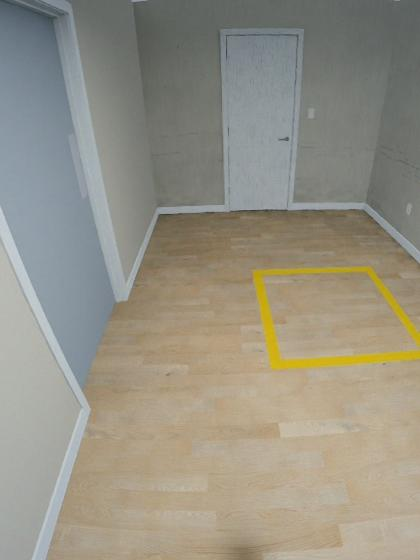

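Emit:
move(blocking=false, cameras=[], r1={"base":{"translate_m":1.72}}, r2={"base":{"rotate_rad":0.7},"joints":{"lift_m":0.684,"wrist_yaw_rad":0,"wrist_roll_rad":1.57,"gripper_m":0.12}})

Emit:
wait(seconds=3, cameras=[])

Emit:
move(blocking=false, cameras=[], r2={"base":{"strafe_m":-0.49,"translate_m":0.1}})

Emit:
wait(seconds=5, cameras=[])

Emit:
wait(seconds=5, cameras=[])

Emit:
move(blocking=false, cameras=["r2_head_camera","r2_wrist_camera"], r1={"base":{"rotate_rad":1.57}})

Emit:
wait(seconds=3, cameras=["r1_head_camera"])

Scene clock: 53.70 s.
move: r1 moving; r2 moving
r1.base_odometry: x=-0.021 y=+0.023 heading=+2.300
r1.turned_by_wheels: +0.000
r1.turned_by_imu: +0.000
r1.base_tilt: forward=-1.6 right=+1.3
r1.lidar_m: 3.33 1.09 0.80 0.74 0.79 0.85 0.80 0.83 1.15 2.01 2.07 2.82
r1.base_status: translate_m moving
r1.joint_positions: lift_m=+0.500 arm_m=+0.000 wrist_yaw_rad=+3.194 wrist_pitch_rad=+0.002 wrist_roll_rad=+0.000 gripper_m=+0.056
r1.joint_status: not commanded
r1.measured_speeds: translate_m=+0.121 strafe_m=+0.000 rotate_rad=-0.001 lift_m=+0.000 arm_m=+0.000 wrist_yaw_rad=+0.000 wrist_pitch_rad=+0.000 wrist_roll_rad=+0.000
r1.motor_effort: lift_m=+24(24) arm_m=-4(4) wheel_0=+6(8) wheel_1=+6(7) wheel_2=-8(9)
r1.servo_current: wrist_yaw_rad=59(59) wrist_pitch_rad=52(52) wrist_roll_rad=39(65) gripper_m=39(46)
r1.hand_pose: x=-0.1216 y=+0.0722 z=+0.6772 quat_wxyz=(-0.026, -0.001, +0.000, +1.000) (m; r1's base frame)
r1.wrist_depth_mm: - 135 - - - - - / - 121 135 - - - - / - 123 187 - - - - / 111 135 200 - - - - / 137 - - - - - - / 216 - 190 - 187 - - / - 141 - 137 - - -
r2.base_odometry: x=+0.000 y=+0.000 heading=-2.931
r2.turned_by_wheels: +0.253
r2.turned_by_imu: +0.246
r2.base_tilt: forward=-0.6 right=+0.0
r2.lidar_m: 1.37 3.58 2.48 2.36 1.98 1.38 1.31 1.37 1.83 2.33 2.41 3.22
r2.base_status: rotate_rad moving
r2.joint_positions: lift_m=+0.713 arm_m=+0.000 wrist_yaw_rad=+2.649 wrist_pitch_rad=+0.001 wrist_roll_rad=+0.588 gripper_m=+0.075
r2.joint_status: lift_m moving; wrist_yaw_rad moving; wrist_roll_rad moving; gripper_m moving
r2.measured_speeds: translate_m=-0.001 strafe_m=+0.001 rotate_rad=+0.981 lift_m=-0.136 arm_m=+0.000 wrist_yaw_rad=-1.743 wrist_pitch_rad=+0.000 wrist_roll_rad=+1.820
r2.motor_effort: lift_m=+14(20) arm_m=-4(4) wheel_0=-8(9) wheel_1=-10(10) wheel_2=-10(12)
r2.servo_current: wrist_yaw_rad=85(137) wrist_pitch_rad=39(46) wrist_roll_rad=78(98) gripper_m=72(104)
r2.hand_pose: x=-0.0417 y=+0.2135 z=+0.8905 quat_wxyz=(+0.234, +0.070, +0.281, +0.928) (m; r2's base frame)
r2.wrist_depth_mm: - - - - - - - / - - - - - - - / - - - - - - - / - - - - - - - / - - - - - - 1756 / 241 - 189 - 188 1708 1430 / - - - - - 1397 1182
pictures: none
No camera images: "cameras" was empty.

Scene clock: 55.63 s.
earlier move: r1 moving; r2 done
r1.base_odometry: x=-0.367 y=+0.411 heading=+2.300
r1.turned_by_wheels: +0.000
r1.turned_by_imu: +0.000
r1.base_tilt: forward=-1.6 right=+1.3
r1.lidar_m: 3.36 1.25 0.81 0.75 0.79 1.09 1.32 1.38 1.89 2.02 2.09 2.84
r1.base_status: translate_m moving
r1.joint_positions: lift_m=+0.500 arm_m=+0.000 wrist_yaw_rad=+3.194 wrist_pitch_rad=+0.002 wrist_roll_rad=+0.000 gripper_m=+0.056
r1.joint_status: not commanded
r1.measured_speeds: translate_m=+0.300 strafe_m=+0.000 rotate_rad=-0.003 lift_m=+0.000 arm_m=+0.000 wrist_yaw_rad=+0.000 wrist_pitch_rad=+0.000 wrist_roll_rad=+0.000
r1.motor_effort: lift_m=+24(24) arm_m=-4(4) wheel_0=+5(8) wheel_1=+4(9) wheel_2=-6(10)
r1.servo_current: wrist_yaw_rad=59(65) wrist_pitch_rad=46(52) wrist_roll_rad=33(65) gripper_m=39(46)
r1.hand_pose: x=-0.1216 y=+0.0722 z=+0.6772 quat_wxyz=(-0.026, -0.001, +0.000, +1.000) (m; r1's base frame)
r1.wrist_depth_mm: - 134 - - - - - / - 120 135 - - - - / - 124 165 - - - - / 109 135 198 - - - - / 137 - - - - - - / 223 - 190 - 187 - - / - 140 - 137 - - -
r2.base_odometry: x=+0.000 y=+0.000 heading=-2.485
r2.turned_by_wheels: +0.446
r2.turned_by_imu: +0.435
r2.base_tilt: forward=-0.7 right=+0.1
r2.lidar_m: 1.79 2.56 2.38 2.17 1.41 1.30 1.33 1.69 2.33 2.38 2.99 1.37
r2.base_status: done
r2.joint_positions: lift_m=+0.684 arm_m=+0.000 wrist_yaw_rad=+0.003 wrist_pitch_rad=+0.001 wrist_roll_rad=+1.568 gripper_m=+0.120
r2.joint_status: all done
r2.measured_speeds: all 0
r2.motor_effort: lift_m=+13(20) arm_m=-4(4) wheel_0=-3(9) wheel_1=-4(10) wheel_2=-5(12)
r2.servo_current: wrist_yaw_rad=46(163) wrist_pitch_rad=33(52) wrist_roll_rad=39(98) gripper_m=46(104)
r2.hand_pose: x=+0.4596 y=-0.0866 z=+0.8622 quat_wxyz=(+0.708, +0.706, +0.001, +0.001) (m; r2's base frame)
r2.wrist_depth_mm: - - - 1308 1499 - 1118 / - - - - - 1537 1160 / - - - - - 1756 1205 / - - - - - 1756 1205 / - - - - - 1618 1182 / - - 199 - 213 1499 1205 / - - - - - 1756 1205
wait: 1.93 of 3 s (r2 has come to rest)
pictures: none
No camera images: "cameras" was empty.

Scene clock: 56.13 s.
earlier move: r1 moving
move: r2 moving
r1.base_odometry: x=-0.467 y=+0.523 heading=+2.300
r1.turned_by_wheels: +0.000
r1.turned_by_imu: +0.000
r1.base_tilt: forward=-1.6 right=+1.2
r1.lidar_m: 3.23 1.26 0.80 0.75 0.77 1.06 1.47 1.54 2.11 2.01 2.06 2.80
r1.base_status: translate_m moving
r1.joint_positions: lift_m=+0.500 arm_m=+0.000 wrist_yaw_rad=+3.194 wrist_pitch_rad=+0.002 wrist_roll_rad=+0.000 gripper_m=+0.056
r1.joint_status: not commanded
r1.measured_speeds: translate_m=+0.301 strafe_m=-0.001 rotate_rad=+0.000 lift_m=+0.000 arm_m=+0.000 wrist_yaw_rad=+0.000 wrist_pitch_rad=+0.000 wrist_roll_rad=+0.000
r1.motor_effort: lift_m=+24(24) arm_m=-4(4) wheel_0=+6(7) wheel_1=+5(6) wheel_2=-6(7)
r1.servo_current: wrist_yaw_rad=46(59) wrist_pitch_rad=39(52) wrist_roll_rad=46(59) gripper_m=46(46)
r1.hand_pose: x=-0.1216 y=+0.0722 z=+0.6772 quat_wxyz=(-0.026, -0.001, +0.000, +1.000) (m; r1's base frame)
r1.wrist_depth_mm: - 135 - - - - - / - 120 135 - - - - / - 123 177 - - - - / 111 135 198 - - - - / 137 - - - - - - / 224 - 191 - 187 - - / 221 152 189 137 - 131 -
r2.base_odometry: x=-0.025 y=+0.022 heading=-2.485
r2.turned_by_wheels: +0.000
r2.turned_by_imu: +0.000
r2.base_tilt: forward=-0.7 right=+0.0
r2.lidar_m: 1.69 2.63 2.40 2.18 1.45 1.32 1.37 1.72 2.30 2.34 2.94 1.39
r2.base_status: translate_m moving; strafe_m moving
r2.joint_positions: lift_m=+0.684 arm_m=+0.000 wrist_yaw_rad=+0.003 wrist_pitch_rad=+0.001 wrist_roll_rad=+1.568 gripper_m=+0.120
r2.joint_status: not commanded
r2.measured_speeds: translate_m=+0.026 strafe_m=-0.125 rotate_rad=+0.008 lift_m=+0.000 arm_m=+0.000 wrist_yaw_rad=+0.000 wrist_pitch_rad=+0.000 wrist_roll_rad=+0.000
r2.motor_effort: lift_m=+14(14) arm_m=-4(5) wheel_0=+11(14) wheel_1=-11(11) wheel_2=-8(9)
r2.servo_current: wrist_yaw_rad=52(52) wrist_pitch_rad=39(46) wrist_roll_rad=39(52) gripper_m=46(52)
r2.hand_pose: x=+0.4596 y=-0.0866 z=+0.8622 quat_wxyz=(+0.708, +0.706, +0.001, +0.001) (m; r2's base frame)
r2.wrist_depth_mm: - - - 1336 1499 1618 1098 / - - - 1366 1499 1618 1138 / - - - - - 1756 1205 / - - - - - 1756 1205 / - - - - - 1576 1205 / - - 198 - 213 1537 1205 / - - - - - 1708 1205
pictures: none
No camera images: "cameras" was empty.

Scene clock: 58.73 s.
earlier move: r1 moving; r2 done
r1.base_odometry: x=-0.986 y=+1.105 heading=+2.300
r1.turned_by_wheels: +0.000
r1.turned_by_imu: +0.000
r1.base_tilt: forward=-1.6 right=+1.2
r1.lidar_m: 2.45 1.18 0.93 0.84 0.87 1.11 2.24 2.35 2.09 1.97 2.04 2.53
r1.base_status: translate_m moving
r1.joint_positions: lift_m=+0.500 arm_m=+0.000 wrist_yaw_rad=+3.194 wrist_pitch_rad=+0.002 wrist_roll_rad=+0.000 gripper_m=+0.056
r1.joint_status: not commanded
r1.measured_speeds: translate_m=+0.300 strafe_m=-0.001 rotate_rad=+0.007 lift_m=+0.000 arm_m=+0.000 wrist_yaw_rad=+0.000 wrist_pitch_rad=+0.000 wrist_roll_rad=+0.000
r1.motor_effort: lift_m=+24(24) arm_m=-4(4) wheel_0=+5(8) wheel_1=+5(7) wheel_2=-5(7)
r1.servo_current: wrist_yaw_rad=39(65) wrist_pitch_rad=39(52) wrist_roll_rad=46(72) gripper_m=46(46)
r1.hand_pose: x=-0.1216 y=+0.0722 z=+0.6772 quat_wxyz=(-0.026, -0.001, +0.000, +1.000) (m; r1's base frame)
r1.wrist_depth_mm: - 135 - - - - - / - 123 145 - - - - / - 121 191 - - - - / 110 136 206 - - - - / 216 - - - - - - / - - 193 - 188 - - / 1537 1499 1537 153 1618 1397 -
r2.base_odometry: x=-0.378 y=+0.327 heading=-2.485
r2.turned_by_wheels: +0.000
r2.turned_by_imu: +0.001
r2.base_tilt: forward=-0.7 right=+0.1
r2.lidar_m: 1.21 3.02 2.78 2.63 1.75 1.59 1.64 2.07 1.93 1.95 2.49 1.27
r2.base_status: done
r2.joint_positions: lift_m=+0.684 arm_m=+0.000 wrist_yaw_rad=+0.003 wrist_pitch_rad=+0.001 wrist_roll_rad=+1.568 gripper_m=+0.120
r2.joint_status: not commanded
r2.measured_speeds: all 0
r2.motor_effort: lift_m=+15(15) arm_m=-4(5) wheel_0=+3(17) wheel_1=-1(11) wheel_2=-4(9)
r2.servo_current: wrist_yaw_rad=46(59) wrist_pitch_rad=39(46) wrist_roll_rad=52(59) gripper_m=52(59)
r2.hand_pose: x=+0.4596 y=-0.0866 z=+0.8622 quat_wxyz=(+0.708, +0.706, +0.001, +0.001) (m; r2's base frame)
r2.wrist_depth_mm: - - - - - 1708 1160 / - - - - - 1708 1078 / - - - 1255 1576 1499 1160 / - - - 1255 1618 1576 1078 / - - - - - 1576 1182 / - - 198 - 214 1499 1229 / - - - - - 1756 1182
wait: 2.60 of 5 s (r2 has come to rest)
pictures: none
No camera images: "cameras" was empty.

Scene clock: 60.43 s.
earlier move: r1 done
r1.base_odometry: x=-1.146 y=+1.283 heading=+2.299
r1.turned_by_wheels: +0.000
r1.turned_by_imu: +0.000
r1.base_tilt: forward=-1.6 right=+1.3
r1.lidar_m: 2.22 1.14 0.86 0.86 0.89 1.09 2.48 2.60 2.10 1.98 2.04 2.32
r1.base_status: done
r1.joint_positions: lift_m=+0.500 arm_m=+0.000 wrist_yaw_rad=+3.194 wrist_pitch_rad=+0.002 wrist_roll_rad=+0.000 gripper_m=+0.056
r1.joint_status: not commanded
r1.measured_speeds: all 0
r1.motor_effort: lift_m=+24(24) arm_m=-3(4) wheel_0=+1(8) wheel_1=+0(7) wheel_2=+0(7)
r1.servo_current: wrist_yaw_rad=46(65) wrist_pitch_rad=46(52) wrist_roll_rad=65(72) gripper_m=39(46)
r1.hand_pose: x=-0.1216 y=+0.0722 z=+0.6772 quat_wxyz=(-0.026, -0.001, +0.000, +1.000) (m; r1's base frame)
r1.wrist_depth_mm: - 135 - - - - - / - 123 146 - - - - / - 121 191 - - - - / 111 136 206 - - - - / 216 - - - - - - / - - 194 - 187 - - / 1499 1537 1576 153 1661 1430 -
r2.base_odometry: x=-0.378 y=+0.327 heading=-2.485
r2.turned_by_wheels: +0.000
r2.turned_by_imu: +0.000
r2.base_tilt: forward=-0.7 right=+0.1
r2.lidar_m: 1.18 3.07 2.77 2.60 1.74 1.58 1.63 2.08 1.90 1.96 2.51 1.28
r2.base_status: done
r2.joint_positions: lift_m=+0.684 arm_m=+0.000 wrist_yaw_rad=+0.003 wrist_pitch_rad=+0.001 wrist_roll_rad=+1.568 gripper_m=+0.120
r2.joint_status: not commanded
r2.measured_speeds: all 0
r2.motor_effort: lift_m=+14(15) arm_m=-4(5) wheel_0=+3(17) wheel_1=-1(11) wheel_2=-4(9)
r2.servo_current: wrist_yaw_rad=52(59) wrist_pitch_rad=46(46) wrist_roll_rad=52(59) gripper_m=52(59)
r2.hand_pose: x=+0.4596 y=-0.0866 z=+0.8622 quat_wxyz=(+0.708, +0.706, +0.001, +0.001) (m; r2's base frame)
r2.wrist_depth_mm: - - - - - 1661 1182 / - - - - - 1576 1060 / - - - 1229 1537 1464 1118 / - - - 1281 1576 1537 1078 / - - - - - 1618 1205 / - - 199 - 213 1499 1205 / - - - - - 1708 1229
wait: 1.70 of 5 s (r1 has come to rest)
pictures: none
No camera images: "cameras" was empty.

Scene clock: 60.93 s.
move: r1 moving
r1.base_odometry: x=-1.146 y=+1.283 heading=+2.552
r1.turned_by_wheels: +0.252
r1.turned_by_imu: +0.253
r1.base_tilt: forward=-1.6 right=+1.3
r1.lidar_m: 1.74 0.95 0.87 0.84 1.01 1.54 2.48 2.39 1.99 1.99 2.29 2.21
r1.base_status: rotate_rad moving
r1.joint_positions: lift_m=+0.500 arm_m=+0.000 wrist_yaw_rad=+3.194 wrist_pitch_rad=+0.002 wrist_roll_rad=+0.000 gripper_m=+0.056
r1.joint_status: not commanded
r1.measured_speeds: translate_m=+0.002 strafe_m=-0.001 rotate_rad=+0.971 lift_m=+0.000 arm_m=+0.000 wrist_yaw_rad=+0.000 wrist_pitch_rad=+0.000 wrist_roll_rad=+0.000
r1.motor_effort: lift_m=+23(24) arm_m=-4(4) wheel_0=-9(9) wheel_1=-6(8) wheel_2=-6(7)
r1.servo_current: wrist_yaw_rad=46(65) wrist_pitch_rad=46(46) wrist_roll_rad=33(65) gripper_m=39(46)
r1.hand_pose: x=-0.1216 y=+0.0722 z=+0.6772 quat_wxyz=(-0.026, -0.001, +0.000, +1.000) (m; r1's base frame)
r1.wrist_depth_mm: - 135 - - - - - / - 124 146 - - - - / - 121 191 - - - - / 110 136 207 - - - - / 216 - - - - - - / - - 193 - 187 - - / 1576 1499 1537 153 1576 1464 1537
r2: as last shown
r2.lidar_m: 1.19 3.05 2.77 2.63 1.74 1.59 1.62 2.03 1.93 1.96 2.48 1.27
r2.motor_effort: lift_m=+14(14) arm_m=-4(4) wheel_0=+3(4) wheel_1=-1(2) wheel_2=-4(5)
r2.servo_current: wrist_yaw_rad=39(52) wrist_pitch_rad=39(46) wrist_roll_rad=39(52) gripper_m=46(52)
r2.wrist_depth_mm: - - - - - 1708 1182 / - - - - - 1576 1078 / - - - 1229 1576 1464 1138 / - - - 1229 1661 1537 1078 / - - - - - 1618 1205 / - - 198 - 213 1537 1205 / - - - - - 1756 1182
pictures: r2_head_camera, r2_wrist_camera
Images, in order (width x height): r2_head_camera 420x560, r2_wrist_camera 616x392.

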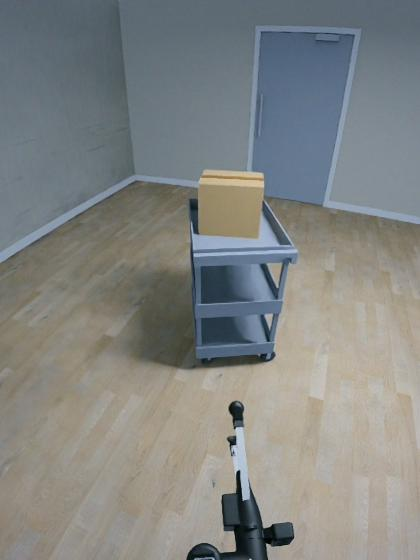

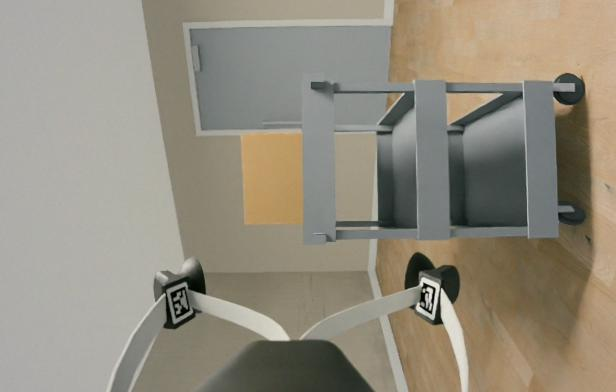

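Scene clock: 62.50 s.
earlier move: r1 done
r1.base_odometry: x=-1.146 y=+1.283 heading=-2.414
r1.turned_by_wheels: +1.317
r1.turned_by_imu: +1.324
r1.base_tilt: forward=-1.6 right=+1.3
r1.lidar_m: 0.86 0.91 1.12 2.46 2.55 2.08 1.98 2.07 2.33 2.22 1.21 0.88
r1.base_status: done
r1.joint_positions: lift_m=+0.500 arm_m=+0.000 wrist_yaw_rad=+3.194 wrist_pitch_rad=+0.002 wrist_roll_rad=+0.000 gripper_m=+0.056
r1.joint_status: not commanded
r1.measured_speeds: all 0
r1.motor_effort: lift_m=+24(24) arm_m=-4(4) wheel_0=-3(9) wheel_1=-2(9) wheel_2=-2(9)
r1.servo_current: wrist_yaw_rad=52(65) wrist_pitch_rad=46(46) wrist_roll_rad=39(65) gripper_m=46(46)
r1.hand_pose: x=-0.1216 y=+0.0722 z=+0.6772 quat_wxyz=(-0.026, -0.001, +0.000, +1.000) (m; r1's base frame)
r1.wrist_depth_mm: - 135 - - - - - / - 123 146 - - - - / - 121 191 - - - - / 111 135 206 - - - - / 216 - - - - - - / - - 194 - 187 - - / 1499 1537 1537 153 1618 1464 1661
r2.base_odometry: x=-0.378 y=+0.327 heading=-2.485
r2.turned_by_wheels: +0.000
r2.turned_by_imu: +0.000
r2.base_tilt: forward=-0.7 right=+0.1
r2.lidar_m: 1.20 3.06 2.80 2.62 1.75 1.58 1.63 2.07 1.89 1.96 2.46 1.26
r2.base_status: not commanded
r2.joint_positions: lift_m=+0.684 arm_m=+0.000 wrist_yaw_rad=+0.003 wrist_pitch_rad=+0.001 wrist_roll_rad=+1.568 gripper_m=+0.120
r2.joint_status: not commanded
r2.measured_speeds: all 0
r2.motor_effort: lift_m=+14(15) arm_m=-4(4) wheel_0=+3(4) wheel_1=-1(2) wheel_2=-4(5)
r2.servo_current: wrist_yaw_rad=46(59) wrist_pitch_rad=46(46) wrist_roll_rad=39(59) gripper_m=46(59)
r2.hand_pose: x=+0.4596 y=-0.0866 z=+0.8622 quat_wxyz=(+0.708, +0.706, +0.001, +0.001) (m; r2's base frame)
r2.wrist_depth_mm: - - - - - 1708 1160 / - - - - - 1576 1078 / - - - 1205 1537 1430 1118 / - - - 1255 1661 1576 1078 / - - - - - 1618 1205 / - - 198 - 213 1537 1205 / - - - - - 1756 1182
wait: 1.57 of 3 s (r1 has come to rest)
pictures: r1_head_camera
Images, in order (width x height): r1_head_camera 420x560.

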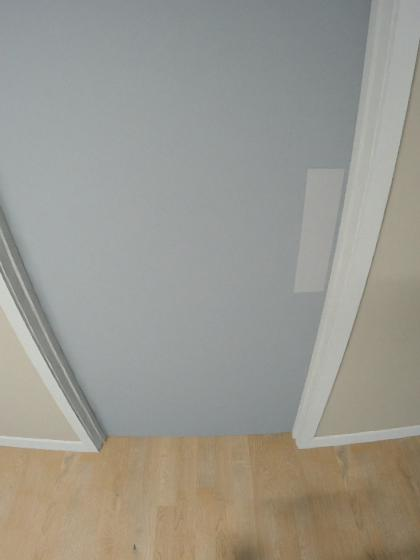

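Emit:
move(blocking=false, cameras=[], r1={"base":{"translate_m":1.35},"contact_limits":{"translate_m":0.9}}, r2={"base":{"translate_m":0.88,"strafe_m":-0.155}})

Emit:
wait(seconds=5, cameras=[])

Emit:
wait(seconds=4, cameras=["r1_head_left_camera","r2_head_camera","r2_wrist_camera"])

Emit:
zoom_image(camera="r2_head_camera", region=[110, 200, 360, 470])

Scene clock: 71.17 s.
move: r1 moving; r2 moving
r1.base_odometry: x=-1.169 y=+1.262 heading=-2.414
r1.turned_by_wheels: +0.000
r1.turned_by_imu: +0.000
r1.base_tilt: forward=-1.6 right=+1.3
r1.lidar_m: 0.83 0.88 1.08 2.50 2.57 2.13 2.00 2.10 2.30 2.21 1.12 0.85
r1.base_status: translate_m moving
r1.joint_positions: lift_m=+0.500 arm_m=+0.000 wrist_yaw_rad=+3.194 wrist_pitch_rad=+0.002 wrist_roll_rad=+0.000 gripper_m=+0.056
r1.joint_status: not commanded
r1.measured_speeds: translate_m=+0.120 strafe_m=+0.000 rotate_rad=+0.004 lift_m=+0.000 arm_m=+0.000 wrist_yaw_rad=+0.000 wrist_pitch_rad=+0.000 wrist_roll_rad=+0.000
r1.motor_effort: lift_m=+24(24) arm_m=-4(4) wheel_0=+6(8) wheel_1=+4(6) wheel_2=-10(10)
r1.servo_current: wrist_yaw_rad=39(72) wrist_pitch_rad=46(46) wrist_roll_rad=46(65) gripper_m=46(46)
r1.contact_limits: translate_m 0.9
r1.hand_pose: x=-0.1216 y=+0.0722 z=+0.6772 quat_wxyz=(-0.026, -0.001, +0.000, +1.000) (m; r1's base frame)
r1.wrist_depth_mm: - 135 - - - - - / - 121 135 - - - - / - 124 187 - - - - / 111 135 212 - - - - / 216 - - - - - - / - - 193 - 187 - - / 1537 1537 1430 153 1576 1464 1618
r2.base_odometry: x=-0.406 y=+0.313 heading=-2.485
r2.turned_by_wheels: +0.000
r2.turned_by_imu: +0.001
r2.base_tilt: forward=-0.7 right=+0.1
r2.lidar_m: 1.14 3.07 2.78 2.64 1.77 1.63 1.65 2.08 1.94 1.97 2.47 1.25
r2.base_status: translate_m moving; strafe_m moving
r2.joint_positions: lift_m=+0.684 arm_m=+0.000 wrist_yaw_rad=+0.003 wrist_pitch_rad=+0.001 wrist_roll_rad=+1.568 gripper_m=+0.120
r2.joint_status: not commanded
r2.measured_speeds: translate_m=+0.121 strafe_m=-0.024 rotate_rad=+0.000 lift_m=+0.000 arm_m=+0.000 wrist_yaw_rad=+0.000 wrist_pitch_rad=+0.000 wrist_roll_rad=+0.000
r2.motor_effort: lift_m=+15(15) arm_m=-4(4) wheel_0=+8(11) wheel_1=+6(6) wheel_2=-13(13)
r2.servo_current: wrist_yaw_rad=52(59) wrist_pitch_rad=39(46) wrist_roll_rad=59(59) gripper_m=52(52)
r2.hand_pose: x=+0.4596 y=-0.0866 z=+0.8622 quat_wxyz=(+0.708, +0.706, +0.001, +0.001) (m; r2's base frame)
r2.wrist_depth_mm: - - - - - 1708 1205 / - - - - - 1618 1118 / - - - 1205 1576 1576 1078 / - - - 1229 1618 1537 1078 / - - - - - 1499 1138 / - - 198 - 213 1537 1205 / - - - - - 1708 1182
pictures: none
No camera images: "cameras" was empty.

Scene clock: 75.13 s.
earlier move: r1 moving; r2 done
r1.base_odometry: x=-2.012 y=+0.511 heading=-2.414
r1.turned_by_wheels: +0.000
r1.turned_by_imu: +0.099
r1.base_tilt: forward=-1.6 right=+1.3
r1.lidar_m: 0.25 - 0.25 0.25 0.61 3.17 3.11 3.31 0.41 0.93 2.38 0.31
r1.base_status: translate_m moving
r1.joint_positions: lift_m=+0.500 arm_m=+0.000 wrist_yaw_rad=+3.206 wrist_pitch_rad=+0.002 wrist_roll_rad=+0.000 gripper_m=+0.056
r1.joint_status: not commanded
r1.measured_speeds: translate_m=+0.296 strafe_m=+0.000 rotate_rad=-0.002 lift_m=+0.000 arm_m=+0.000 wrist_yaw_rad=+0.000 wrist_pitch_rad=+0.000 wrist_roll_rad=+0.000
r1.motor_effort: lift_m=+19(24) arm_m=+9(9) wheel_0=+11(24) wheel_1=+15(24) wheel_2=-15(26)
r1.servo_current: wrist_yaw_rad=72(91) wrist_pitch_rad=39(52) wrist_roll_rad=39(78) gripper_m=33(46)
r1.contact_limits: translate_m 0.9
r1.hand_pose: x=-0.1230 y=+0.0687 z=+0.6776 quat_wxyz=(-0.032, -0.001, +0.000, +0.999) (m; r1's base frame)
r1.wrist_depth_mm: - - 131 - - - - / - - 131 - - - - / - 115 132 - - - - / - 133 181 - - - - / 198 - - - - - - / 214 - 194 - 187 - - / 213 1537 1576 153 1661 1499 1661
r2.base_odometry: x=-1.169 y=-0.087 heading=-2.485
r2.turned_by_wheels: +0.000
r2.turned_by_imu: +0.001
r2.base_tilt: forward=-0.7 right=+0.1
r2.lidar_m: 0.34 0.36 2.60 2.62 2.69 2.46 2.50 2.31 2.13 2.14 2.70 0.41
r2.base_status: done
r2.joint_positions: lift_m=+0.684 arm_m=+0.000 wrist_yaw_rad=-0.004 wrist_pitch_rad=+0.005 wrist_roll_rad=+1.569 gripper_m=+0.120
r2.joint_status: not commanded
r2.measured_speeds: all 0
r2.motor_effort: lift_m=+16(16) arm_m=+4(4) wheel_0=+4(13) wheel_1=+3(8) wheel_2=-6(14)
r2.servo_current: wrist_yaw_rad=46(65) wrist_pitch_rad=46(46) wrist_roll_rad=59(65) gripper_m=52(59)
r2.hand_pose: x=+0.4589 y=-0.0885 z=+0.8609 quat_wxyz=(+0.708, +0.706, +0.000, -0.003) (m; r2's base frame)
r2.wrist_depth_mm: - - - 140 202 1537 1118 / - - - 138 201 1499 544 / - - - 137 198 707 - / - 394 399 136 197 - - / - 404 402 135 195 - - / - 410 413 134 194 182 - / - 427 424 - 192 - -
wait: 3.97 of 5 s (r2 has come to rest)
pictures: none
No camera images: "cameras" was empty.

Scene clock: 76.67 s.
earlier move: r1 done
r1.base_odometry: x=-2.153 y=+0.385 heading=-2.413
r1.turned_by_wheels: +0.000
r1.turned_by_imu: +0.000
r1.base_tilt: forward=-1.6 right=+1.3
r1.lidar_m: 0.25 0.25 0.25 0.25 0.39 3.36 3.32 0.54 0.54 1.92 2.37 3.49
r1.base_status: done
r1.joint_positions: lift_m=+0.500 arm_m=+0.000 wrist_yaw_rad=+3.196 wrist_pitch_rad=+0.002 wrist_roll_rad=+0.000 gripper_m=+0.056
r1.joint_status: not commanded
r1.measured_speeds: all 0
r1.motor_effort: lift_m=+19(24) arm_m=+4(9) wheel_0=+3(24) wheel_1=+11(24) wheel_2=-5(26)
r1.servo_current: wrist_yaw_rad=33(91) wrist_pitch_rad=46(52) wrist_roll_rad=46(78) gripper_m=39(52)
r1.contact_limits: translate_m 0.9
r1.hand_pose: x=-0.1219 y=+0.0715 z=+0.6776 quat_wxyz=(-0.027, -0.001, +0.000, +1.000) (m; r1's base frame)
r1.wrist_depth_mm: - 135 - - - - - / - 120 135 - - - - / - 124 186 - - - - / 110 135 212 - - - - / 216 - - - - - - / - - 194 - 187 - - / 1537 1537 1464 143 1464 1464 1661
r2.base_odometry: x=-1.169 y=-0.087 heading=-2.485
r2.turned_by_wheels: +0.000
r2.turned_by_imu: +0.000
r2.base_tilt: forward=-0.7 right=+0.1
r2.lidar_m: 0.35 0.35 2.59 2.62 2.67 2.46 2.52 2.33 2.13 2.18 2.73 0.41
r2.base_status: done
r2.joint_positions: lift_m=+0.684 arm_m=+0.000 wrist_yaw_rad=-0.004 wrist_pitch_rad=+0.005 wrist_roll_rad=+1.569 gripper_m=+0.120
r2.joint_status: not commanded
r2.measured_speeds: all 0
r2.motor_effort: lift_m=+16(16) arm_m=+4(4) wheel_0=+4(13) wheel_1=+3(8) wheel_2=-6(14)
r2.servo_current: wrist_yaw_rad=39(65) wrist_pitch_rad=46(52) wrist_roll_rad=46(65) gripper_m=46(59)
r2.hand_pose: x=+0.4589 y=-0.0885 z=+0.8609 quat_wxyz=(+0.708, +0.706, +0.000, -0.003) (m; r2's base frame)
r2.wrist_depth_mm: - - - 140 202 1537 1138 / - - - 138 201 1537 539 / - - - 137 199 699 - / - 397 397 136 197 - - / - 404 407 135 195 - - / - 404 410 133 193 181 - / - 427 427 - 193 - -
wait: 1.53 of 4 s (r1 has come to rest)
pictures: r1_head_left_camera, r2_head_camera, r2_wrist_camera
Images, in order (width x height): r1_head_left_camera 420x672, r2_head_camera 420x560, r2_wrist_camera 616x392.

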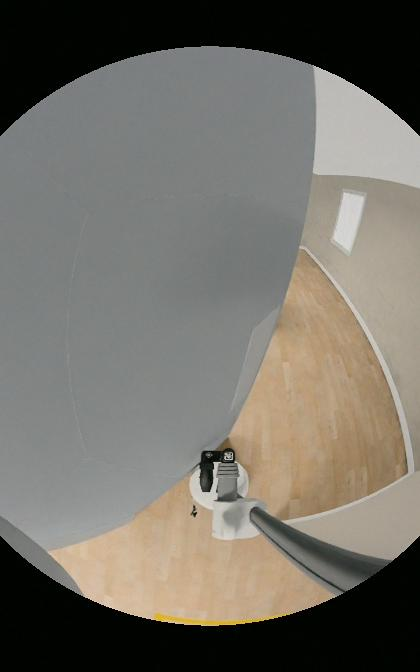

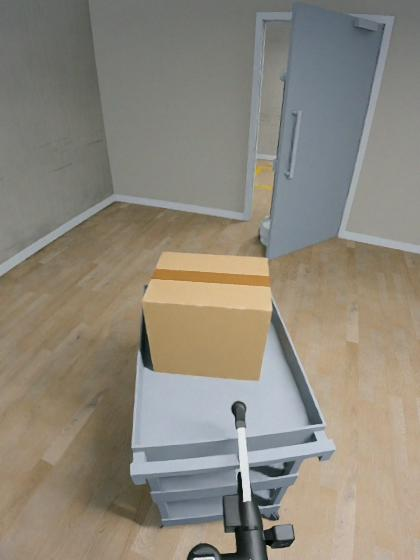

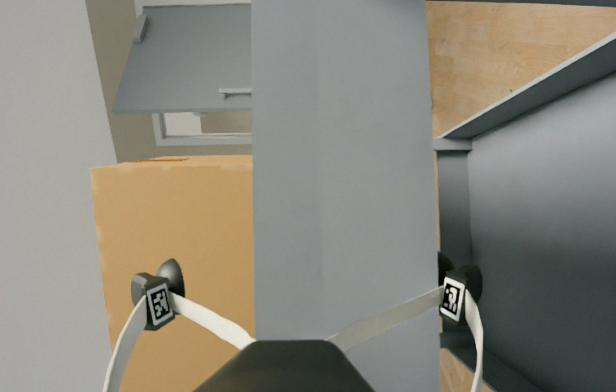

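Scaled by 1.867 from the camera's 420x560 image, which has a finer 1200x1600 frame.

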